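# Four arms stack four empty cartons in two layers

## Task

Build a stack of the four empty cartons at the centre of the table: a bottom layer of two cartons lying next to each other, and a top layer of two cartons laid crosswise over that pair, without crushing any carton.

## Robot and tools

Robots: four identical i2rt Big YAM arms named arm1, arm2, arm3 and arm4. Each has six revolute joints, a two-finger gripper and a camera on the wrist (arm1_cam_wrist to arm4_cam_wrist). Four fixed room cameras also watch: cam_a, cam_b, cam_near_a, cam_near_b. Reach is about 1.0 m from the joint1 axis.

Frame: one shared scene frame in metres, origin on the floor, +z up. Quaternions are written w, x, y, z. Feet (base_link): arm1 at (+0.616, -0.593, +0.915) quat (+0.394, +0.000, +0.000, +0.919); arm2 at (+0.630, +0.561, +0.990) quat (+0.371, -0.004, +0.001, -0.929); arm3 at (-0.613, +0.528, +0.902) quat (+0.899, +0.003, -0.001, -0.437); arm4 at (-0.533, -0.636, +0.954) quat (+0.880, +0.000, -0.001, +0.475). Each foot faces along its own +x. The 'hand' point sits between the finger pads, roughly 1 cm behind the tips; the fingers point along the hand's +z and open and close along its y.

Joints (radians, absolute; tolerance for 'done' in brackets): joint1_rad -2.879..2.879 (0.045), base yaw, positive counter-clockwise seen from above, 0 = along the foot's facing. joint2_rad 0..3.141 (0.14), shoulder, 0 = upper arm pointing back, positive raises it then brings it forward. joint3_rad 0..3.019 (0.09), elbow, 0 = folded, positive opens. joint4_rad -1.692..1.57 (0.055), hand pitch, positive tilts fingers up. joint5_rad -1.57..1.57 (0.03), sideways swing, positive to the arm's right. joint6_rad -2.094..2.094 (0.035), roll, positive clockwise seen from behind. gripper_m 0..0.093 (0.003), fingertip gap in metres.

move: optional keys arm1..arm4 plus cameras. Each arm key takes its own object; an arm not named keeps whatever it was last told. Inside an arm object: 'joints' maps joint names to absolute targets; 'min_time_s' (0.1 to 8 s) sets the shortest duration of that arm's joint motions; 'target' is an absolute hand pose, one list of seven numbers [x, y, z, qw, qx, qy, qz] in the scene frame, in the same form the 'hand' line prints; 'speed' (0.002 to 0.5 m/s, default 0.25, turning capped at twice that in rad/s) only goes with a target. When target is given, joints may contain gripper_m alone. The hand travels in a straight line from its current hand_target toward the pose; all hand paths in one call finish together, paced by the slowest, lasting 0.5 to 10 s and stopping short if more would be needed. Each step the commanded pose is clipped to within 100 mm and 20 degrees of the measured one; expect the hand to lag, drift and end a centimetre or more off, and to overshoot speed when the arm is almost straight. Paths ignore obstacles and other arms. Joint moves go at different rates, so the hand can swing widely between postures. cameras: list of names, ['all'], or [] for none; default is none for an action, all for an empty call. An empty move returns full state, images and the scene number.

Results: per arm joint_positions, Joint velocities (rad/s, gripper m/s; 'within noise' means still), joint torques (N m, arm joints only, include gravity, offsets and noise; numbers 3 and 4 wrap at ±28), hand, hand_target, joint_status, hand_status and on_its_own (what the arm did uncommanded; 'held at' is a target, not a reading). A 'move' line gives each moved arm 'done' or its worst status. 'as last shown' marks arms left out of the call; their lines repeat old values and statuses say 'not commanded'. The 'pictures' line gives image order; images may be slightly older than state. Statuses: off_target (stopped away from target, may still push); time_out (arm keeps pushing toward a nearby target; send the reported position to relax it); 'joint command not followed' / 'pose unreachable' (a self- or arm-collision check blocked the command; joints then show not_followed and may keep trying); limit_stop_at_motor_heat (resend the target after cooling).

Gripper: on a rigid item at full force the reading is up to 0.005 m under the item's width (some up to 0.002 over); closed on nothing it reads 0.000-0.003. Slightly below the first-contact reading grips lightly; about 0.005 m lower it squeezes at its limit of roughly 50-64 N per pad. Cartons are empty and give way, so command only a little below contact. Release by commanding clearly wider.

wait: seconds 0 to 10, optional cameras; sends nothing new. zoom_image: camera plus region [x0, y0, x1, y1] in that camera's pixels, at most 504 by 504, only for cameras in the latest images. read_manual: section 'licences' only, moves nothing. finished_scene: scene = the current scene's number; make it the final call of that reply, after the stack stands on its own.

Order rules: if a move or wait is refused, or a stop interrupts it, the later move, wait and finished_scene calls in that reply are skipped; an invalid call (unknown key or camera) does not block them. The simulation keeps running while you think.

Avoid: squeezing two arms together, including closing one gripper on another arm's fingers (the safety check can miss finger, housing and camera contact); hitting the table or heavy objects hard; dropping cartons or letting go while they move; knocking anything out of the work area; crushing cartons. Stretched arms, held loads and pushes against unreachable poses heat motors: MOTOR HOT appears near 85 °C, and at 100 °C the arm goes limp and falls for 30-60 s or longer (OVER-TEMPERATURE FAULT). Loose objects may be nudged briefly by outside pushes. Camera calibrations (K, distortion, T_world_to_cam) are given with small errors; room cameras are most accurate near image centre.

Each tool is called after "Emit:" as name(argument=value, ...) on one line, values as JSON.

## Session

Emit:
move()

Scene clock: 0.00 s.
Joint torques (N m): no reading
Heat: arm1: hottest joint1_rad 40 °C; arm2: hottest joint6_rad 40 °C; arm3: hottest joint1_rad 38 °C; arm4: hottest joint1_rad 44 °C.
Joint velocities: within noise
arm1.joint_positions: joint1_rad=+0.179 joint2_rad=+0.617 joint3_rad=+1.406 joint4_rad=-1.417 joint5_rad=+0.111 joint6_rad=+0.340 gripper_m=+0.09396
arm1.joint_status: not commanded
arm1.hand: x=+0.4488 y=-0.4458 z=+1.4458 quat_wxyz=(-0.114, +0.775, -0.438, -0.441) (m; scene frame)
arm1.hand_target: x=+0.4505 y=-0.4470 z=+1.4581 quat_wxyz=(-0.116, +0.769, -0.435, -0.454) (m; scene frame)
arm1.hand_status: not commanded
arm2.joint_positions: joint1_rad=+0.227 joint2_rad=+0.633 joint3_rad=+1.333 joint4_rad=-1.225 joint5_rad=+0.246 joint6_rad=-0.317 gripper_m=+0.09396
arm2.joint_status: not commanded
arm2.hand: x=+0.4552 y=+0.3696 z=+1.5254 quat_wxyz=(-0.061, -0.719, -0.473, +0.506) (m; scene frame)
arm2.hand_target: x=+0.4565 y=+0.3716 z=+1.5387 quat_wxyz=(-0.066, -0.714, -0.467, +0.518) (m; scene frame)
arm2.hand_status: not commanded
arm3.joint_positions: joint1_rad=+0.178 joint2_rad=+0.626 joint3_rad=+1.315 joint4_rad=-1.505 joint5_rad=+0.218 joint6_rad=+0.357 gripper_m=+0.09396
arm3.joint_status: not commanded
arm3.hand: x=-0.4782 y=+0.3534 z=+1.3744 quat_wxyz=(-0.342, -0.512, -0.770, +0.165) (m; scene frame)
arm3.hand_target: x=-0.4791 y=+0.3541 z=+1.3875 quat_wxyz=(-0.356, -0.511, -0.765, +0.167) (m; scene frame)
arm3.hand_status: not commanded
arm4.joint_positions: joint1_rad=-0.391 joint2_rad=+0.618 joint3_rad=+1.439 joint4_rad=-1.280 joint5_rad=-0.275 joint6_rad=+0.302 gripper_m=+0.09396
arm4.joint_status: not commanded
arm4.hand: x=-0.3703 y=-0.4693 z=+1.5318 quat_wxyz=(-0.420, +0.196, -0.821, -0.333) (m; scene frame)
arm4.hand_target: x=-0.3731 y=-0.4712 z=+1.5415 quat_wxyz=(-0.429, +0.196, -0.815, -0.337) (m; scene frame)
arm4.hand_status: not commanded
pictures: arm1_cam_wrist, arm2_cam_wrist, arm3_cam_wrist, arm4_cam_wrist, cam_a, cam_b, cam_near_a, cam_near_b

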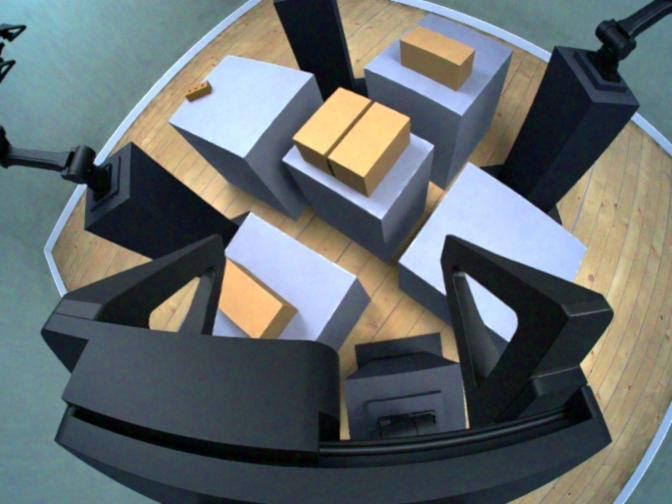

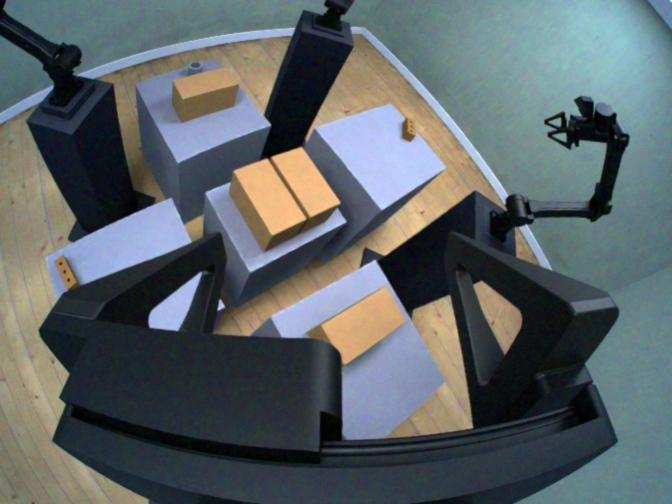

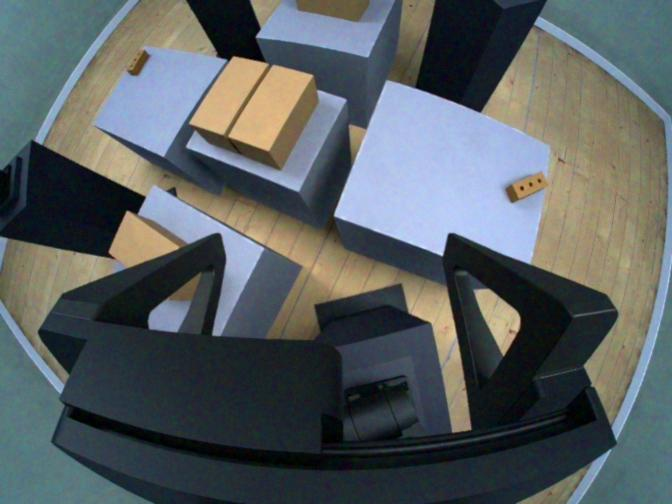

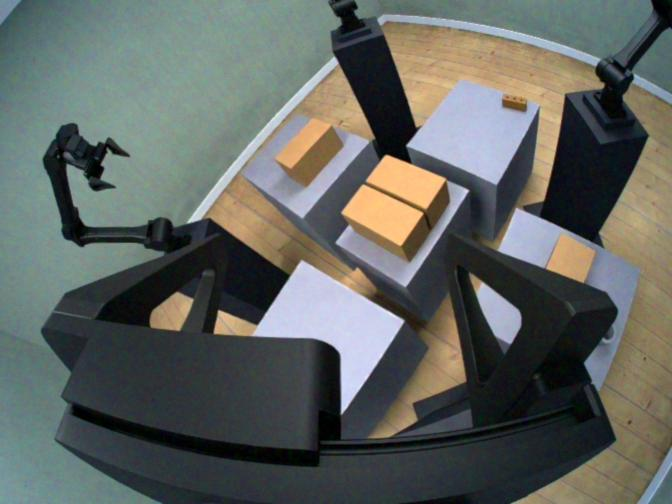

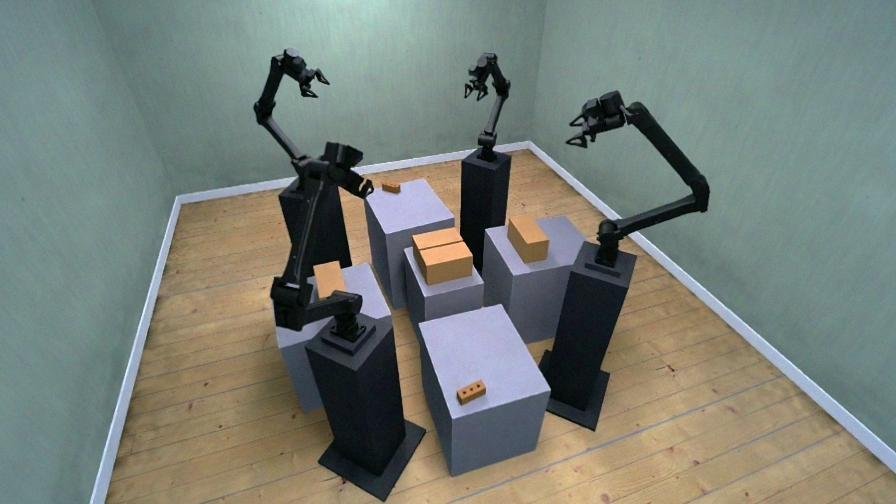

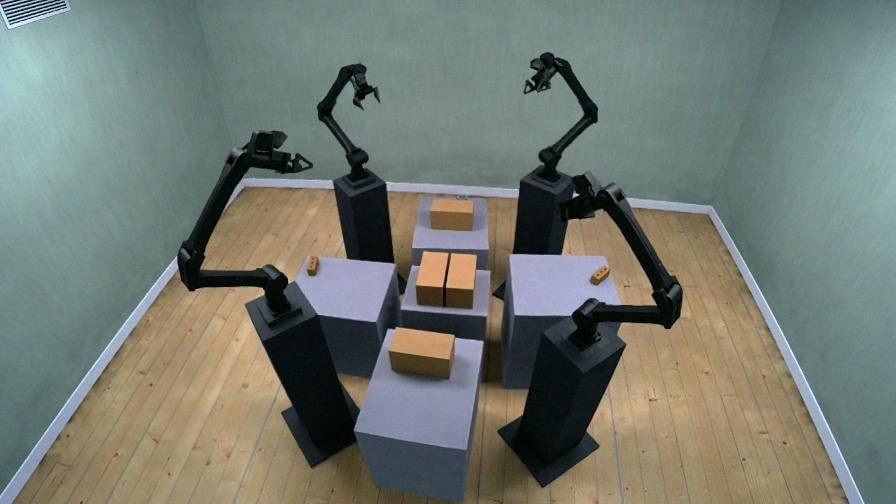

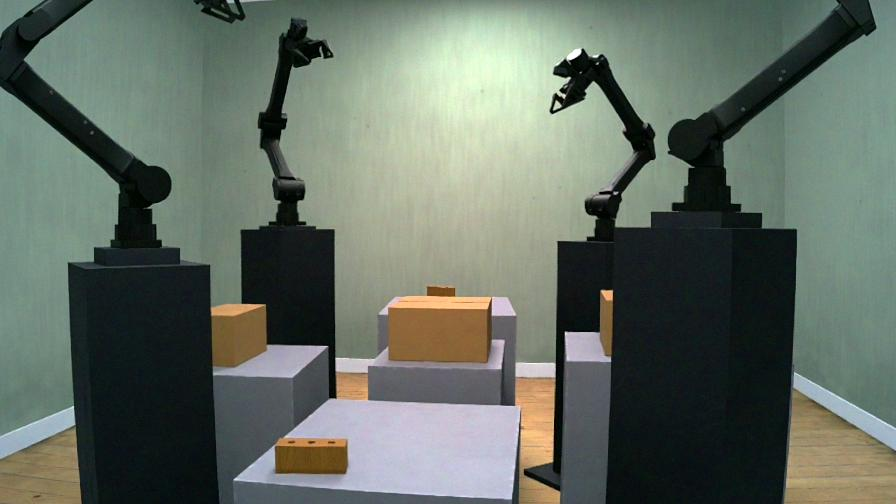

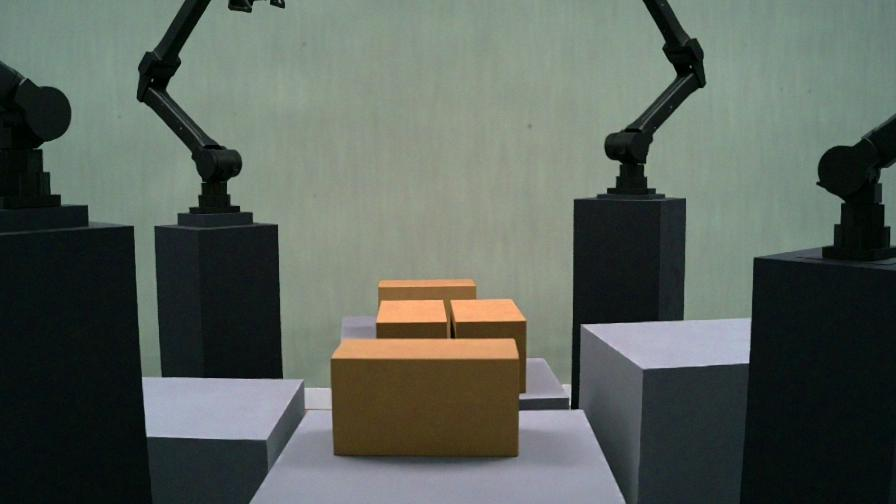

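Emit:
zoom_image(camera="cam_b", region=[340, 180, 640, 400])

Emit:
zoom_image(camera="cam_a", region=[280, 160, 600, 400])

Emit:
zoom_image(camera="cam_near_b", region=[240, 250, 680, 504])

Emit:
zoom_image(camera="cam_near_a", region=[200, 250, 640, 504])

Emit:
zoom_image(camera="arm4_cam_wrist", region=[220, 60, 640, 360])

Emit:
zoom_image(camera="arm2_cam_wrist", region=[100, 40, 480, 380])

Scaled by 1.680 from the camera's 896x504 image, which has a finer 1280x720 frame.

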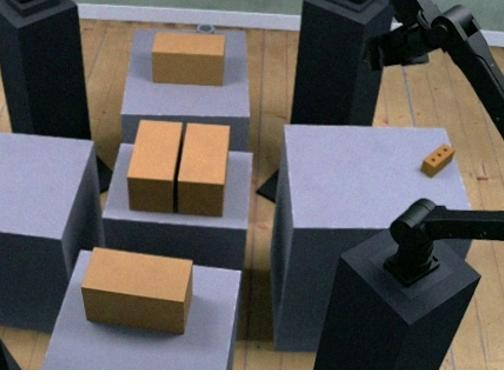

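Scaled by 1.575 from the camera's 896x504 image, which has a finer 1280x720 frame.

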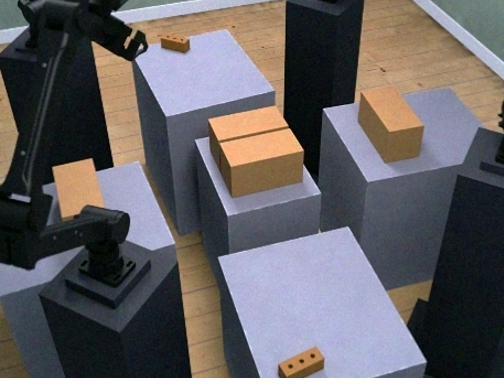

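Scaled by 1.145 from the camera's 896x504 image, which has a finer 1280x720 frame.

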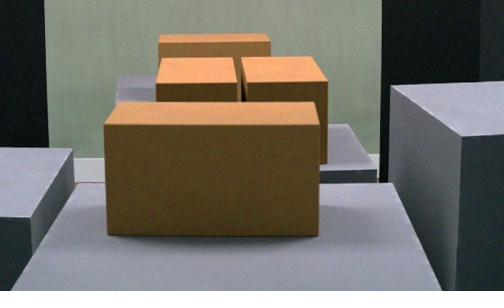

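Scaled by 1.145 from the camera's 896x504 image, which has a finer 1280x720 frame.

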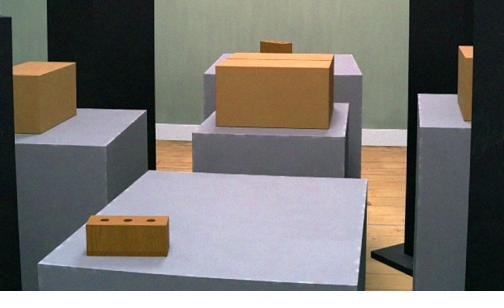

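Scaled by 1.200 from the camera's 672x504 image, which has a finer 960x720 frame.

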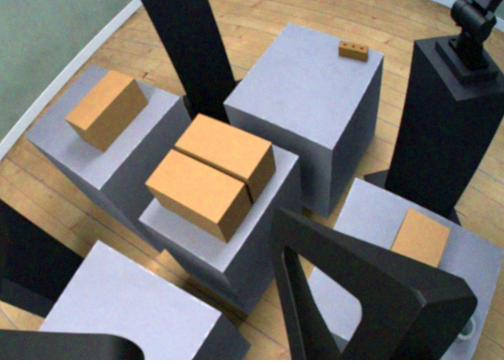

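Scaled by 1.326 from the camera's 672x504 image, which has a finer 960x720 frame.

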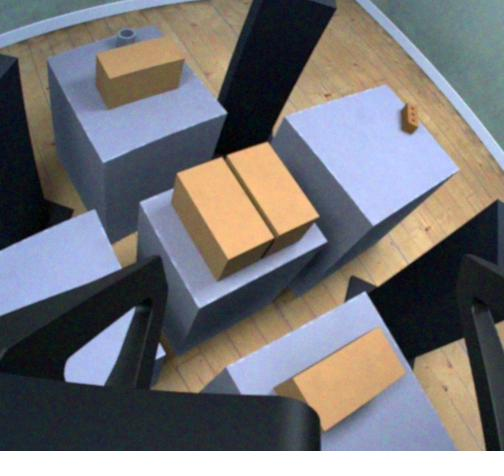

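Emit:
move(arm1={"target":[0.30,-0.50,0.98,0,0.9239,0,-0.3827]}, arm2={"target":[0.32,0.53,0.95,0,0.9239,0,-0.3827]}, arm3={"target":[-0.25,0.53,0.95,0.3827,0,0.9239,0]}, arm4={"target":[-0.30,-0.50,0.98,0.3827,0,0.9239,0]}, cameras=["all"])

Scene clock: 16.70 s.
Joint torques (N m): arm1=[1.2 -1.44 6.82 1.96 -0.25 0.04] | arm2=[-0.03 -3.02 4.93 2.8 -0.05 -0.05] | arm3=[1.2 -4.42 7.61 2.06 -0.08 0.05] | arm4=[-1.08 -1.2 7.84 1.5 0.39 -0.26]
Heat: arm1: hottest joint1_rad 39 °C; arm2: hottest joint6_rad 39 °C; arm3: hottest joint1_rad 37 °C; arm4: hottest joint1_rad 43 °C.
move: arm1 done; arm2 off_target; arm3 off_target; arm4 done
Joint velocities: within noise
arm1.joint_positions: joint1_rad=+0.348 joint2_rad=+0.965 joint3_rad=+0.298 joint4_rad=-0.179 joint5_rad=-0.306 joint6_rad=-0.320 gripper_m=+0.09396
arm1.joint_status: not commanded
arm1.hand: x=+0.3053 y=-0.4960 z=+0.9792 quat_wxyz=(-0.001, +0.926, -0.012, -0.378) (m; scene frame)
arm1.hand_target: x=+0.3002 y=-0.5000 z=+0.9802 quat_wxyz=(+0.000, +0.924, +0.000, -0.383) (m; scene frame)
arm1.hand_status: done (0.007 m and 1.5 deg from the pose sent, 0.492 m and 55.5 deg at the start)
arm2.joint_positions: joint1_rad=-0.579 joint2_rad=+1.520 joint3_rad=+0.104 joint4_rad=+0.583 joint5_rad=+0.124 joint6_rad=+0.123 gripper_m=+0.09396
arm2.joint_status: not commanded
arm2.hand: x=+0.3347 y=+0.5299 z=+0.9450 quat_wxyz=(+0.002, -0.930, -0.004, +0.368) (m; scene frame)
arm2.hand_target: x=+0.3205 y=+0.5302 z=+0.9504 quat_wxyz=(+0.000, -0.924, +0.000, +0.383) (m; scene frame)
arm2.hand_status: off_target (0.016 m and 1.8 deg from the pose sent, 0.612 m and 61.9 deg at the start)
arm3.joint_positions: joint1_rad=+0.907 joint2_rad=+1.141 joint3_rad=+0.309 joint4_rad=+0.020 joint5_rad=+0.016 joint6_rad=+0.014 gripper_m=+0.09396
arm3.joint_status: not commanded
arm3.hand: x=-0.2595 y=+0.5254 z=+0.9438 quat_wxyz=(-0.372, -0.009, -0.928, +0.002) (m; scene frame)
arm3.hand_target: x=-0.2504 y=+0.5300 z=+0.9502 quat_wxyz=(-0.383, +0.000, -0.924, +0.000) (m; scene frame)
arm3.hand_status: off_target (0.012 m and 1.7 deg from the pose sent, 0.513 m and 65.1 deg at the start)
arm4.joint_positions: joint1_rad=-0.076 joint2_rad=+0.964 joint3_rad=+0.194 joint4_rad=-0.243 joint5_rad=+0.589 joint6_rad=+0.735 gripper_m=+0.09396
arm4.joint_status: not commanded
arm4.hand: x=-0.3020 y=-0.4962 z=+0.9830 quat_wxyz=(-0.384, +0.003, -0.923, -0.005) (m; scene frame)
arm4.hand_target: x=-0.3003 y=-0.5001 z=+0.9801 quat_wxyz=(-0.383, +0.000, -0.924, +0.000) (m; scene frame)
arm4.hand_status: done (0.005 m and 0.7 deg from the pose sent, 0.557 m and 46.3 deg at the start)
pictures: arm1_cam_wrist, arm2_cam_wrist, arm3_cam_wrist, arm4_cam_wrist, cam_a, cam_b, cam_near_a, cam_near_b
camera_calibration:
arm1_cam_wrist: T_world_to_cam=[[0.0114872, 0.999933, -0.00158361, 0.493606], [0.987012, -0.0115925, -0.160229, -0.146711], [-0.160236, 0.000277531, -0.987079, 1.14], [0, 0, 0, 1]] pos_world=[0.321806, -0.49559, 1.10255]
arm2_cam_wrist: T_world_to_cam=[[-0.00778814, 0.999956, 0.00525665, -0.531689], [0.989749, 0.00845811, -0.142568, -0.19605], [-0.142606, 0.00409242, -0.989771, 1.106], [0, 0, 0, 1]] pos_world=[0.347622, 0.528798, 1.06954]
arm3_cam_wrist: T_world_to_cam=[[-0.0147635, -0.99989, 0.00129712, 0.519779], [-0.987782, 0.0143834, -0.155178, -0.113101], [0.155142, -0.00357224, -0.987886, 1.09737], [0, 0, 0, 1]] pos_world=[-0.274294, 0.525268, 1.06585]
arm4_cam_wrist: T_world_to_cam=[[0.0188251, -0.999821, -0.00182825, -0.491662], [-0.985238, -0.0182393, -0.170214, -0.135664], [0.17015, 0.00500555, -0.985406, 1.14524], [0, 0, 0, 1]] pos_world=[-0.319268, -0.499781, 1.10454]

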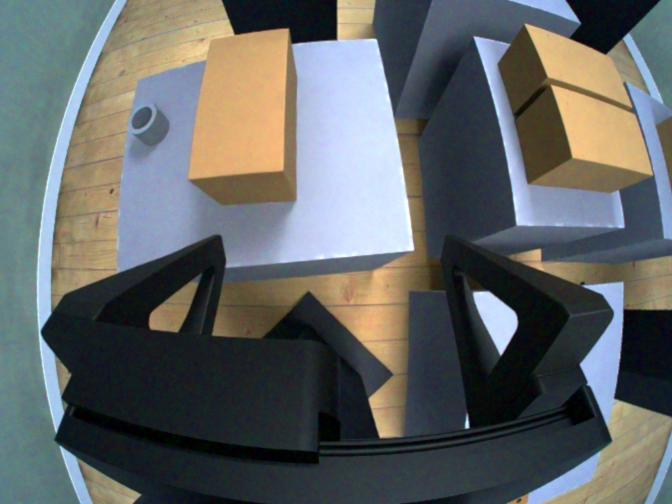

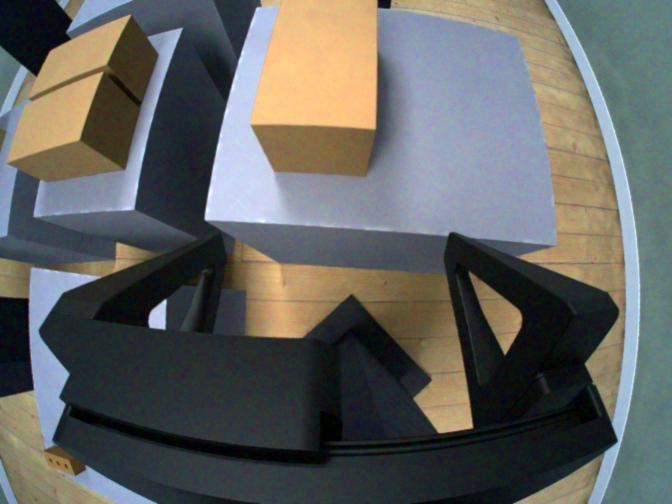

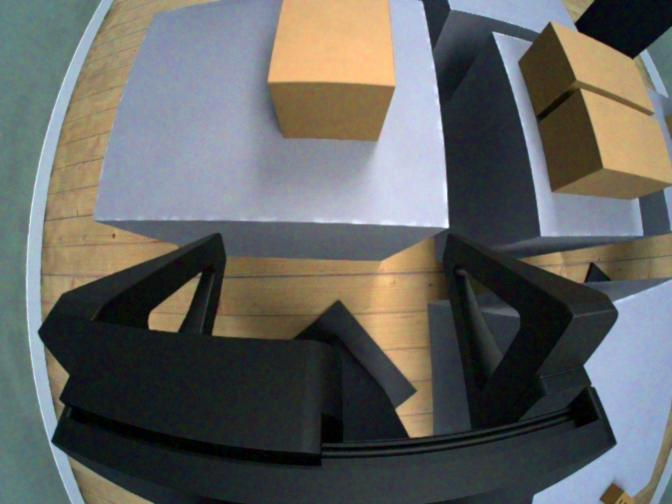

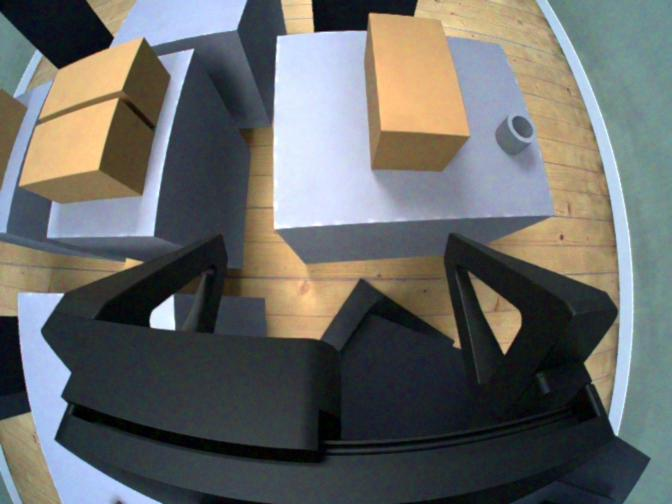

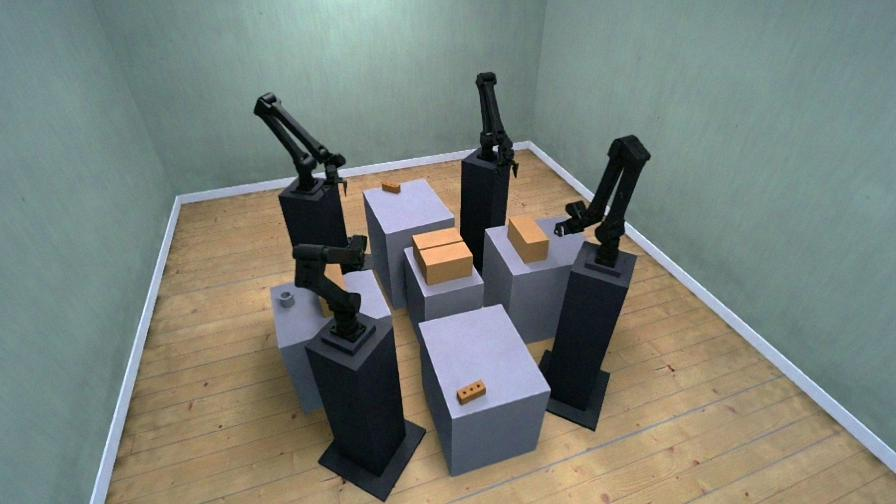

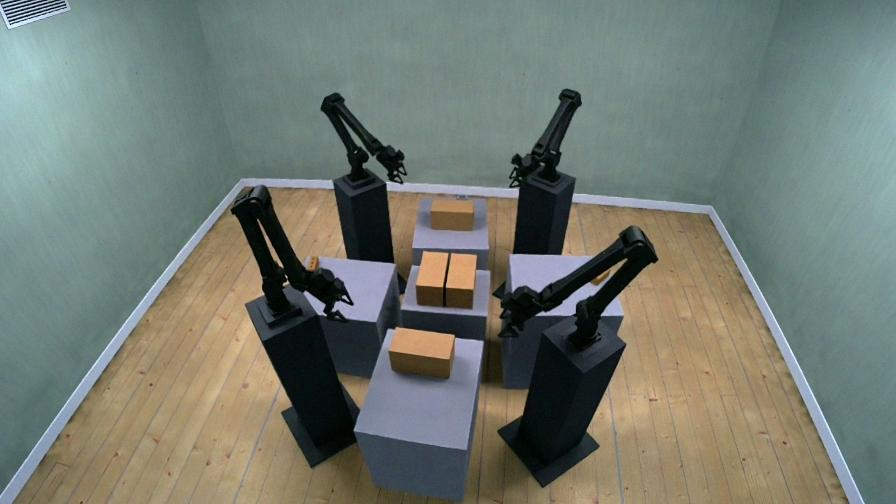

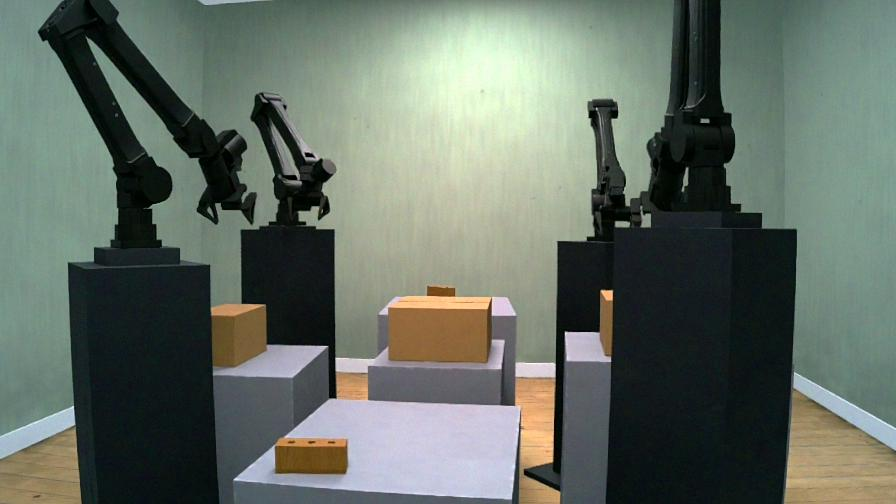

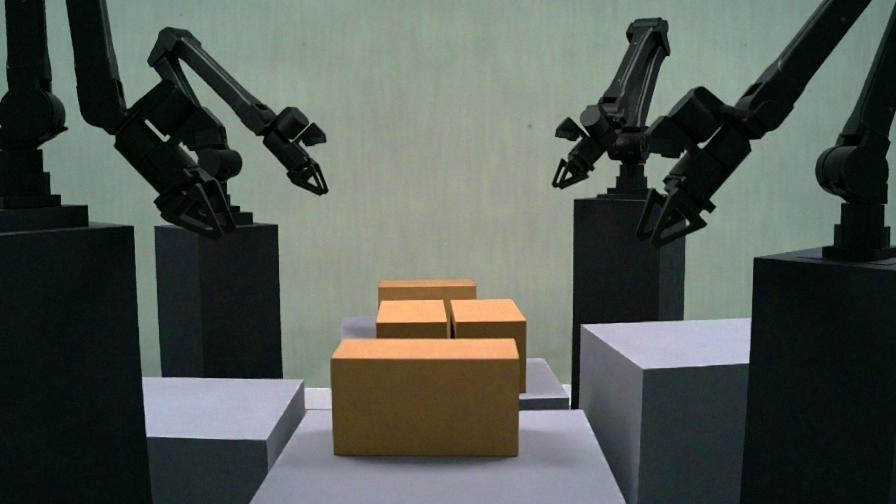

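Emit:
move(arm2={"target":[0.235,0.518,0.755,0,0.9239,0,-0.3827]}, arm3={"target":[-0.125,0.518,0.755,0.3827,0,0.9239,0]}, cameras=["arm2_cam_wrist","arm3_cam_wrist","cam_near_b","cam_b"])

Scene clock: 23.43 s.
Joint torques (N m): arm1=[1.2 -1.38 6.82 1.98 -0.24 0.04] | arm2=[-0.5 -8.82 -1.35 2.89 -0.07 -0.06] | arm3=[-0.79 -12.45 2.52 2 -0.11 0.05] | arm4=[-1.26 -1.2 7.8 1.48 0.39 -0.26]
Heat: arm1: hottest joint1_rad 39 °C; arm2: hottest joint6_rad 39 °C; arm3: hottest joint1_rad 37 °C; arm4: hottest joint1_rad 43 °C.
move: arm2 done; arm3 done
Joint velocities: within noise
arm1, arm4: as last shown
arm2.joint_positions: joint1_rad=-0.588 joint2_rad=+2.523 joint3_rad=+0.557 joint4_rad=+1.151 joint5_rad=+0.117 joint6_rad=+0.121 gripper_m=+0.09396
arm2.joint_status: not commanded
arm2.hand: x=+0.2382 y=+0.5148 z=+0.7558 quat_wxyz=(+0.000, -0.927, -0.002, +0.376) (m; scene frame)
arm2.hand_target: x=+0.2350 y=+0.5180 z=+0.7550 quat_wxyz=(+0.000, -0.924, +0.000, +0.383) (m; scene frame)
arm2.hand_status: done (0.005 m and 0.9 deg from the pose sent, 0.215 m and 1.8 deg at the start)
arm3.joint_positions: joint1_rad=+0.893 joint2_rad=+2.146 joint3_rad=+0.638 joint4_rad=+0.699 joint5_rad=-0.012 joint6_rad=-0.014 gripper_m=+0.09396
arm3.joint_status: not commanded
arm3.hand: x=-0.1331 y=+0.5242 z=+0.7535 quat_wxyz=(-0.373, +0.002, -0.928, -0.002) (m; scene frame)
arm3.hand_target: x=-0.1252 y=+0.5181 z=+0.7551 quat_wxyz=(-0.383, +0.000, -0.924, +0.000) (m; scene frame)
arm3.hand_status: done (0.010 m and 1.3 deg from the pose sent, 0.232 m and 1.7 deg at the start)
pictures: arm2_cam_wrist, arm3_cam_wrist, cam_b, cam_near_b
camera_calibration:
arm2_cam_wrist: T_world_to_cam=[[-0.00508149, 0.999987, -0.000253336, -0.51278], [0.987399, 0.00497745, -0.158171, -0.113277], [-0.158168, -0.00105389, -0.987412, 0.909632], [0, 0, 0, 1]] pos_world=[0.253118, 0.514296, 0.880135]
arm3_cam_wrist: T_world_to_cam=[[0.00995272, -0.99995, 0.000642675, 0.52452], [-0.987646, -0.00993076, -0.156386, -0.00404017], [0.156384, 0.000921728, -0.987696, 0.88744], [0, 0, 0, 1]] pos_world=[-0.147992, 0.523636, 0.875552]

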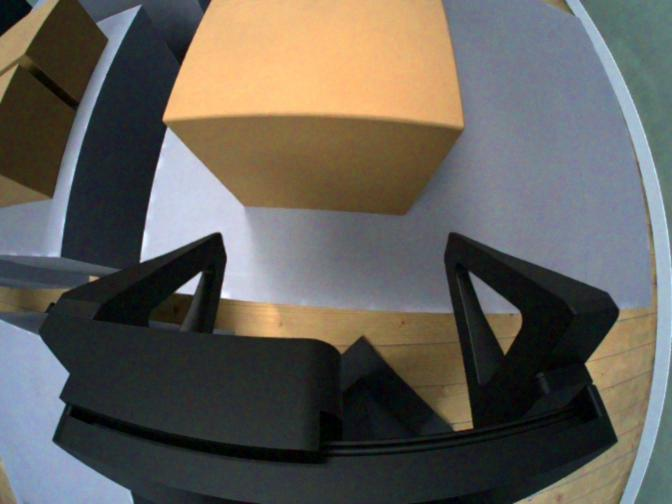

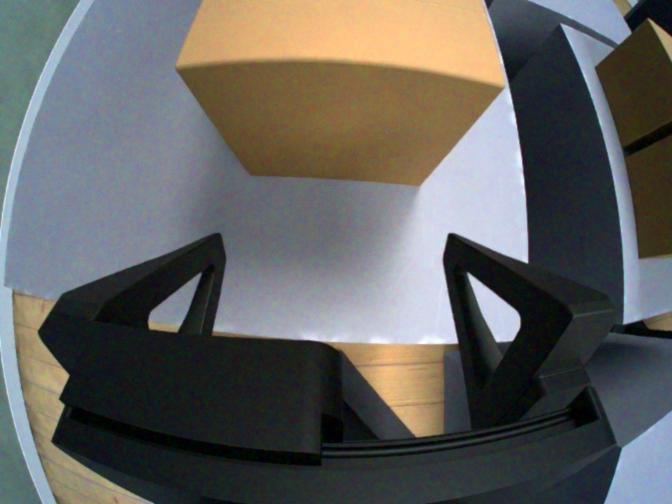

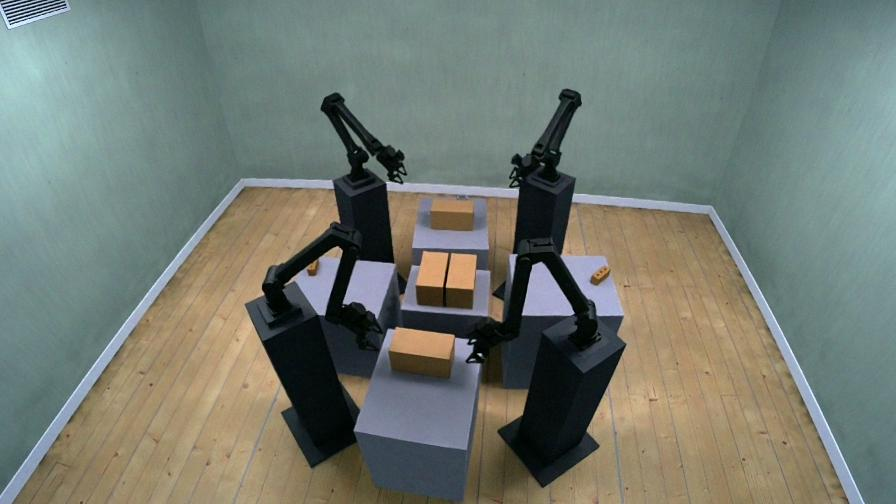

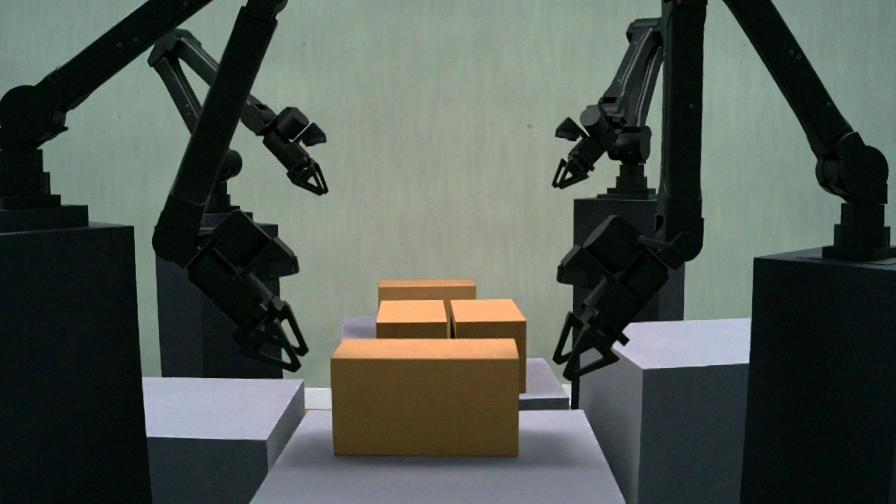

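Emit:
move(arm2={"target":[0.225,0.518,0.718,0,0.9239,0,-0.3827],"speed":0.1}, arm3={"target":[-0.105,0.518,0.720,0.3827,0,0.9239,0],"speed":0.1}, cameras=["arm2_cam_wrist","arm3_cam_wrist","cam_near_b"])

Scene clock: 26.00 s.
Joint torques (N m): arm1=[1.26 -1.38 6.83 1.96 -0.24 0.04] | arm2=[0.09 -9.76 -1.5 2.92 -0.1 -0.15] | arm3=[-0.73 -13.33 2.13 2.02 -0.07 0.06] | arm4=[-1.14 -1.14 7.84 1.48 0.39 -0.26]
Heat: arm1: hottest joint1_rad 39 °C; arm2: hottest joint6_rad 39 °C; arm3: hottest joint1_rad 37 °C; arm4: hottest joint1_rad 43 °C.
move: arm2 done; arm3 done
Joint velocities: within noise
arm1, arm4: as last shown
arm2.joint_positions: joint1_rad=-0.594 joint2_rad=+2.634 joint3_rad=+0.651 joint4_rad=+1.168 joint5_rad=+0.114 joint6_rad=+0.120 gripper_m=+0.09396
arm2.joint_status: not commanded
arm2.hand: x=+0.2277 y=+0.5146 z=+0.7190 quat_wxyz=(-0.001, -0.927, +0.000, +0.376) (m; scene frame)
arm2.hand_target: x=+0.2250 y=+0.5181 z=+0.7180 quat_wxyz=(+0.000, -0.924, +0.000, +0.383) (m; scene frame)
arm2.hand_status: done (0.004 m and 0.8 deg from the pose sent, 0.040 m and 0.9 deg at the start)
arm3.joint_positions: joint1_rad=+0.893 joint2_rad=+2.268 joint3_rad=+0.729 joint4_rad=+0.730 joint5_rad=-0.012 joint6_rad=-0.014 gripper_m=+0.09396
arm3.joint_status: not commanded
arm3.hand: x=-0.1121 y=+0.5241 z=+0.7193 quat_wxyz=(-0.373, +0.002, -0.928, -0.002) (m; scene frame)
arm3.hand_target: x=-0.1052 y=+0.5181 z=+0.7201 quat_wxyz=(-0.383, +0.000, -0.924, +0.000) (m; scene frame)
arm3.hand_status: done (0.009 m and 1.2 deg from the pose sent, 0.044 m and 1.3 deg at the start)
pictures: arm2_cam_wrist, arm3_cam_wrist, cam_near_b
camera_calibration:
arm2_cam_wrist: T_world_to_cam=[[-0.00285058, 0.999993, -0.00229238, -0.511767], [0.987375, 0.00245153, -0.158383, -0.10713], [-0.158377, -0.00271492, -0.987375, 0.872593], [0, 0, 0, 1]] pos_world=[0.242517, 0.514395, 0.843436]
arm3_cam_wrist: T_world_to_cam=[[0.00995167, -0.99995, 0.000657748, 0.524222], [-0.987408, -0.0099307, -0.15788, 0.0124288], [0.157879, 0.000921705, -0.987458, 0.850297], [0, 0, 0, 1]] pos_world=[-0.127188, 0.523536, 0.84125]

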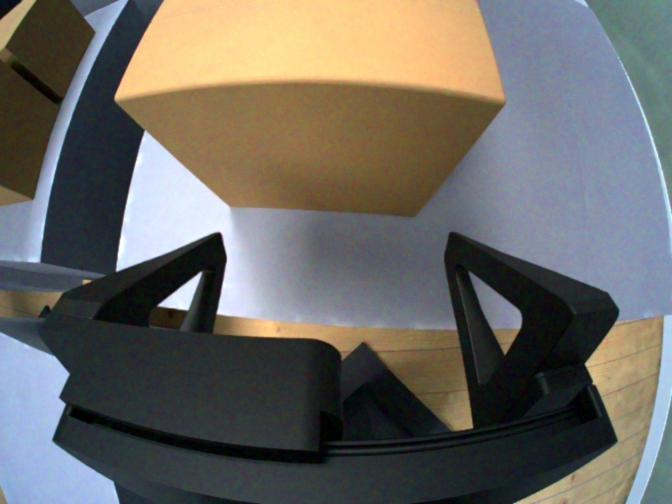

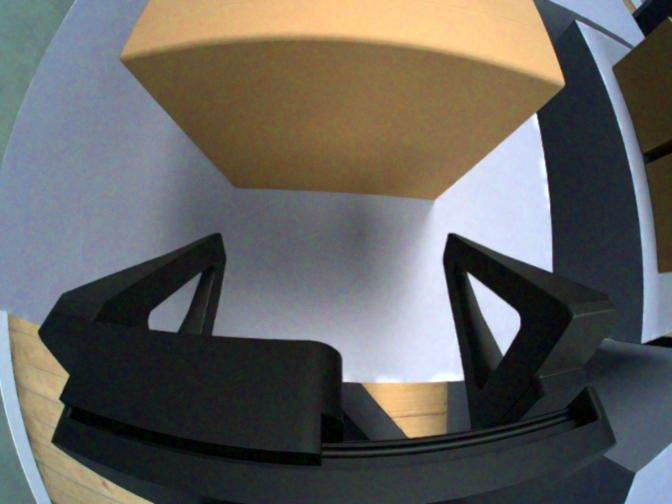

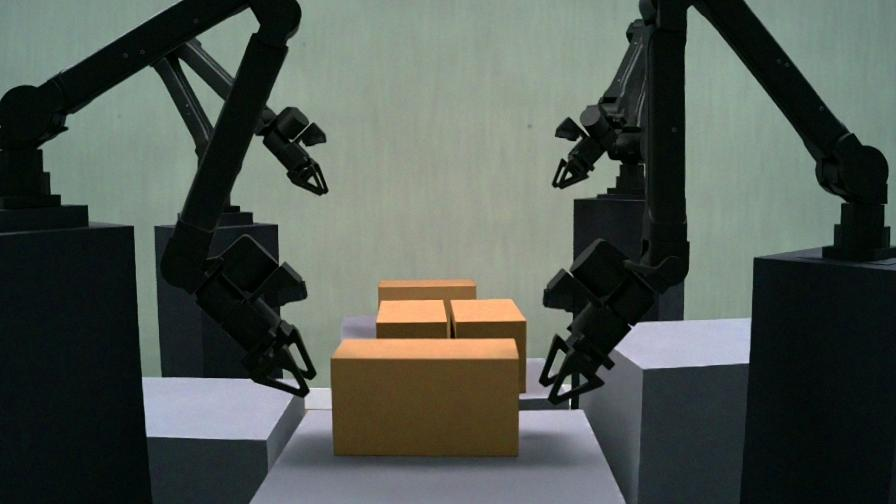

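Emit:
move(arm2={"target":[0.205,0.518,0.712,0,0.9239,0,-0.3827],"speed":0.06}, arm3={"target":[-0.081,0.515,0.714,0.3827,0,0.9239,0],"speed":0.06}, cameras=["arm2_cam_wrist","arm3_cam_wrist","cam_near_b"])

Emit:
zoom_image(camera="cam_near_b", region=[220, 320, 620, 480])

Scene clock: 27.80 s.
Joint torques (N m): arm1=[1.26 -1.44 6.83 1.98 -0.24 0.03] | arm2=[-0.21 -9.88 -1.2 1.51 -0.11 -0.12] | arm3=[-0.79 -13.86 2.8 1.13 -0.11 0.06] | arm4=[-1.08 -1.08 7.86 1.39 0.4 -0.26]
Heat: arm1: hottest joint1_rad 39 °C; arm2: hottest joint6_rad 39 °C; arm3: hottest joint1_rad 37 °C; arm4: hottest joint1_rad 43 °C.
move: arm2 done; arm3 done
Joint velocities: within noise
arm1, arm4: as last shown
arm2.joint_positions: joint1_rad=-0.604 joint2_rad=+2.634 joint3_rad=+0.702 joint4_rad=+1.143 joint5_rad=+0.106 joint6_rad=+0.112 gripper_m=+0.09396
arm2.joint_status: not commanded
arm2.hand: x=+0.2047 y=+0.5140 z=+0.7162 quat_wxyz=(-0.003, -0.922, +0.001, +0.388) (m; scene frame)
arm2.hand_target: x=+0.2051 y=+0.5180 z=+0.7120 quat_wxyz=(+0.000, -0.924, +0.000, +0.383) (m; scene frame)
arm2.hand_status: done (0.006 m and 0.7 deg from the pose sent, 0.024 m and 0.8 deg at the start)
arm3.joint_positions: joint1_rad=+0.888 joint2_rad=+2.289 joint3_rad=+0.799 joint4_rad=+0.706 joint5_rad=-0.015 joint6_rad=-0.018 gripper_m=+0.09396
arm3.joint_status: not commanded
arm3.hand: x=-0.0840 y=+0.5217 z=+0.7186 quat_wxyz=(-0.385, +0.002, -0.923, -0.002) (m; scene frame)
arm3.hand_target: x=-0.0811 y=+0.5149 z=+0.7142 quat_wxyz=(-0.383, +0.000, -0.924, +0.000) (m; scene frame)
arm3.hand_status: done (0.009 m and 0.5 deg from the pose sent, 0.033 m and 1.2 deg at the start)
pictures: arm2_cam_wrist, arm3_cam_wrist, cam_near_b
camera_calibration:
arm2_cam_wrist: T_world_to_cam=[[-0.00282393, 0.999975, -0.00649431, -0.508097], [0.98307, 0.00158627, -0.183222, -0.0658279], [-0.183207, -0.00690177, -0.98305, 0.870244], [0, 0, 0, 1]] pos_world=[0.222713, 0.514195, 0.840132]
arm3_cam_wrist: T_world_to_cam=[[0.00976832, -0.999951, 0.00128344, 0.521129], [-0.983175, -0.00983854, -0.182403, 0.0579827], [0.182407, 0.00051993, -0.983223, 0.844477], [0, 0, 0, 1]] pos_world=[-0.102122, 0.521235, 0.840216]

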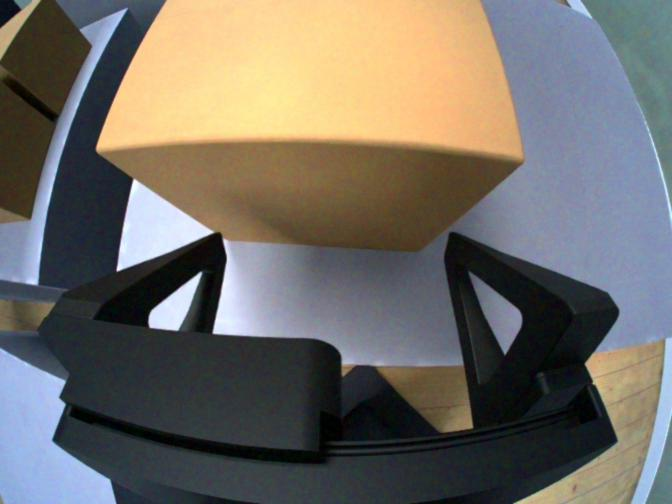

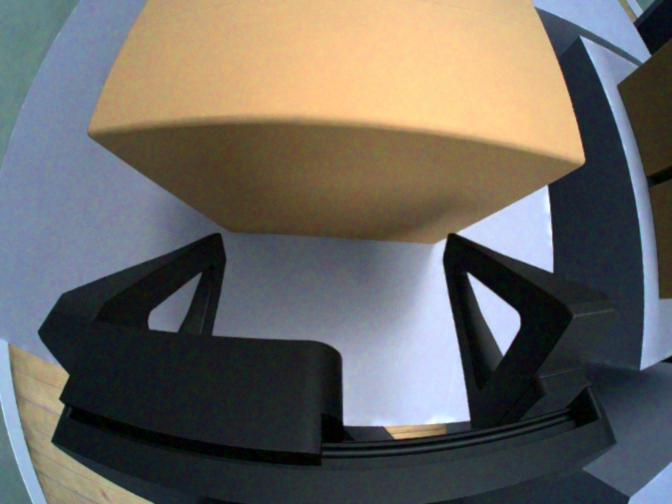

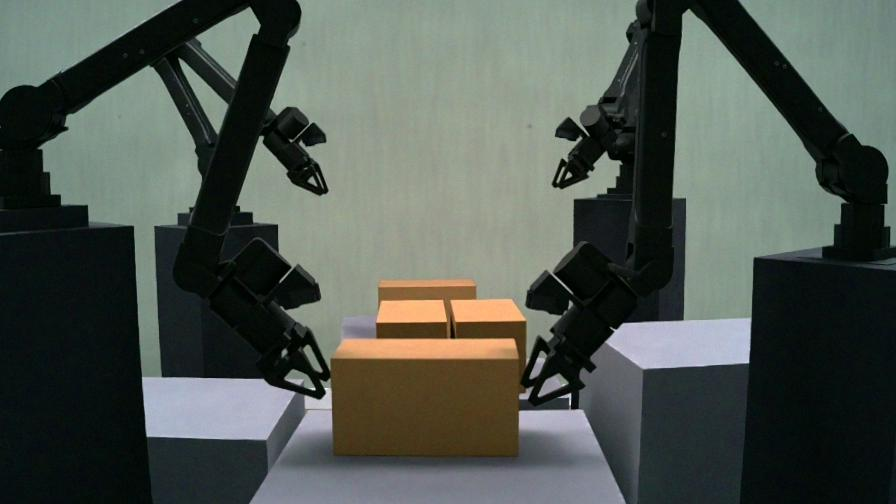

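Scaled by 1.260 from the camera's 896x504 image, which has a finer 1280x720 frame.

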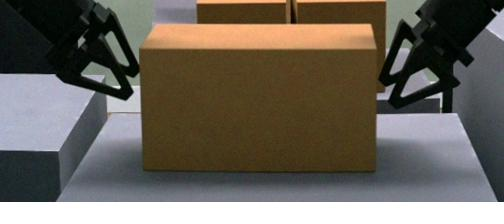

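Emit:
move(arm2={"target":[0.197,0.518,0.712,0,0.9239,0,-0.3827],"speed":0.03}, arm3={"target":[-0.073,0.512,0.714,0.3827,0,0.9239,0],"speed":0.03})

Emit:
move(arm2={"target":[0.191,0.518,0.712,0,0.9239,0,-0.3827],"speed":0.03}, arm3={"target":[-0.067,0.512,0.714,0.3827,0,0.9239,0],"speed":0.03}, cameras=["arm2_cam_wrist","arm3_cam_wrist","cam_near_b"])

Emit:
zoom_image(camera="cam_near_b", region=[220, 320, 620, 480])

Scene clock: 30.13 s.
Joint torques (N m): arm1=[1.26 -1.44 6.82 1.98 -0.24 0.04] | arm2=[0.15 -11.46 -0.95 1.52 -0.1 -0.16] | arm3=[-0.73 -13.63 2.99 1.17 -0.11 0.07] | arm4=[-1.03 -1.26 7.84 1.46 0.38 -0.24]
Heat: arm1: hottest joint1_rad 39 °C; arm2: hottest joint6_rad 39 °C; arm3: hottest joint1_rad 37 °C; arm4: hottest joint1_rad 43 °C.
move: arm2 done; arm3 done
Joint velocities: within noise
arm1, arm4: as last shown
arm2.joint_positions: joint1_rad=-0.607 joint2_rad=+2.634 joint3_rad=+0.719 joint4_rad=+1.119 joint5_rad=+0.104 joint6_rad=+0.109 gripper_m=+0.09396
arm2.joint_status: not commanded
arm2.hand: x=+0.2001 y=+0.5143 z=+0.7126 quat_wxyz=(-0.002, -0.923, +0.000, +0.384) (m; scene frame)
arm2.hand_target: x=+0.1971 y=+0.5180 z=+0.7120 quat_wxyz=(+0.000, -0.924, +0.000, +0.383) (m; scene frame)
arm2.hand_status: done (0.005 m and 0.3 deg from the pose sent, 0.010 m and 0.7 deg at the start)
arm3.joint_positions: joint1_rad=+0.881 joint2_rad=+2.291 joint3_rad=+0.820 joint4_rad=+0.686 joint5_rad=-0.020 joint6_rad=-0.022 gripper_m=+0.09396
arm3.joint_status: not commanded
arm3.hand: x=-0.0765 y=+0.5189 z=+0.7185 quat_wxyz=(-0.384, +0.002, -0.923, -0.002) (m; scene frame)
arm3.hand_target: x=-0.0731 y=+0.5120 z=+0.7142 quat_wxyz=(-0.383, +0.000, -0.924, +0.000) (m; scene frame)
arm3.hand_status: done (0.009 m and 0.4 deg from the pose sent, 0.015 m and 0.5 deg at the start)
pictures: none

Scene clock: 31.10 s.
Joint torques (N m): arm1=[1.2 -1.44 6.83 1.96 -0.24 0.03] | arm2=[0.09 -11.46 -0.54 1.58 -0.15 -0.09] | arm3=[-0.79 -14.15 3.41 1.13 -0.09 0.05] | arm4=[-0.97 -1.08 7.86 1.47 0.38 -0.26]
Heat: arm1: hottest joint1_rad 39 °C; arm2: hottest joint6_rad 39 °C; arm3: hottest joint1_rad 37 °C; arm4: hottest joint1_rad 43 °C.
move: arm2 done; arm3 done
Joint velocities: within noise
arm1, arm4: as last shown
arm2.joint_positions: joint1_rad=-0.610 joint2_rad=+2.634 joint3_rad=+0.730 joint4_rad=+1.099 joint5_rad=+0.102 joint6_rad=+0.108 gripper_m=+0.09396
arm2.joint_status: not commanded
arm2.hand: x=+0.1975 y=+0.5148 z=+0.7098 quat_wxyz=(-0.001, -0.925, +0.000, +0.380) (m; scene frame)
arm2.hand_target: x=+0.1911 y=+0.5180 z=+0.7120 quat_wxyz=(+0.000, -0.924, +0.000, +0.383) (m; scene frame)
arm2.hand_status: done (0.008 m and 0.4 deg from the pose sent, 0.010 m and 0.3 deg at the start)
arm3.joint_positions: joint1_rad=+0.881 joint2_rad=+2.294 joint3_rad=+0.831 joint4_rad=+0.670 joint5_rad=-0.020 joint6_rad=-0.022 gripper_m=+0.09396
arm3.joint_status: not commanded
arm3.hand: x=-0.0741 y=+0.5189 z=+0.7166 quat_wxyz=(-0.381, +0.002, -0.925, -0.003) (m; scene frame)
arm3.hand_target: x=-0.0672 y=+0.5120 z=+0.7142 quat_wxyz=(-0.383, +0.000, -0.924, +0.000) (m; scene frame)
arm3.hand_status: done (0.010 m and 0.4 deg from the pose sent, 0.013 m and 0.4 deg at the start)
pictures: arm2_cam_wrist, arm3_cam_wrist, cam_near_b
camera_calibration:
arm2_cam_wrist: T_world_to_cam=[[-0.00263338, 0.999988, -0.00402367, -0.510771], [0.98598, 0.00192511, -0.166855, -0.0722515], [-0.166845, -0.00440665, -0.985973, 0.860211], [0, 0, 0, 1]] pos_world=[0.213416, 0.514695, 0.834035]
arm3_cam_wrist: T_world_to_cam=[[0.0100534, -0.999949, 0.000735041, 0.51861], [-0.984724, -0.0100281, -0.173835, 0.0611756], [0.173834, 0.00102382, -0.984775, 0.840877], [0, 0, 0, 1]] pos_world=[-0.0911454, 0.518336, 0.838328]

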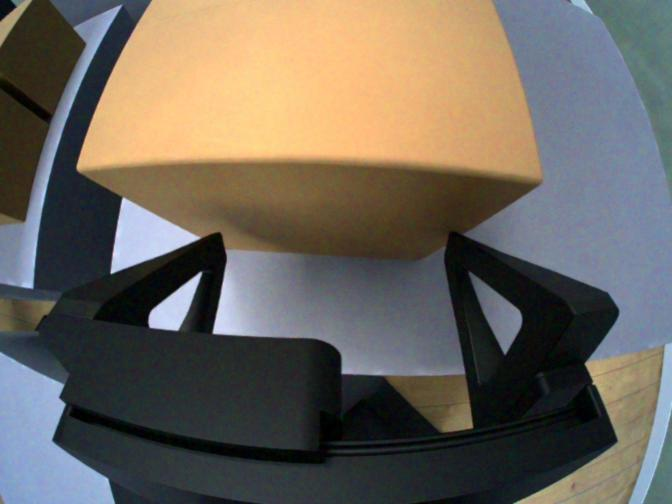

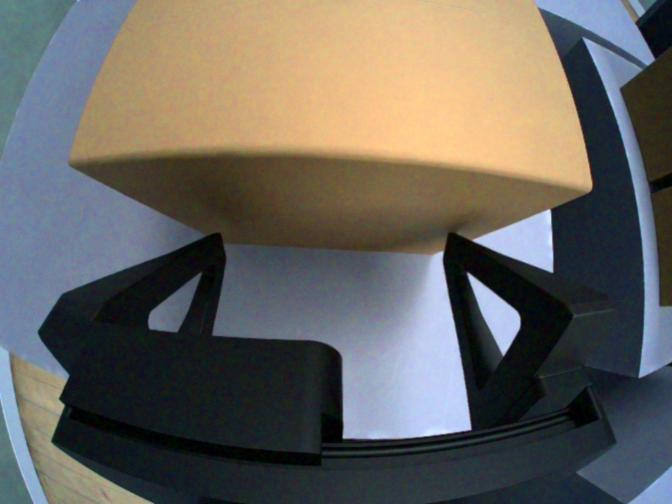

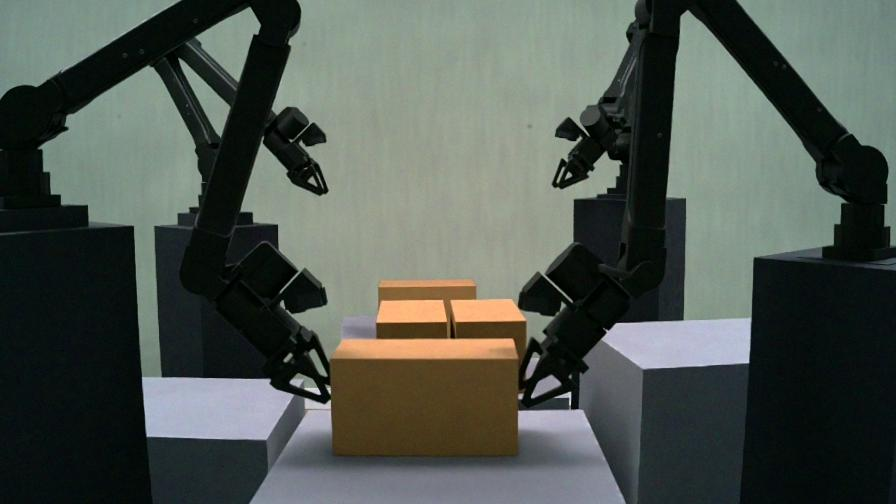

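Scaled by 1.260 from the camera's 896x504 image, which has a finer 1280x720 frame.

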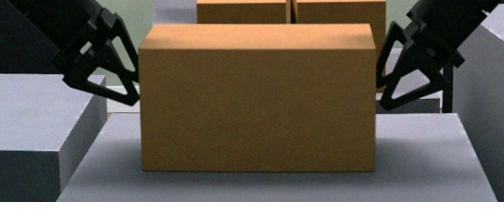

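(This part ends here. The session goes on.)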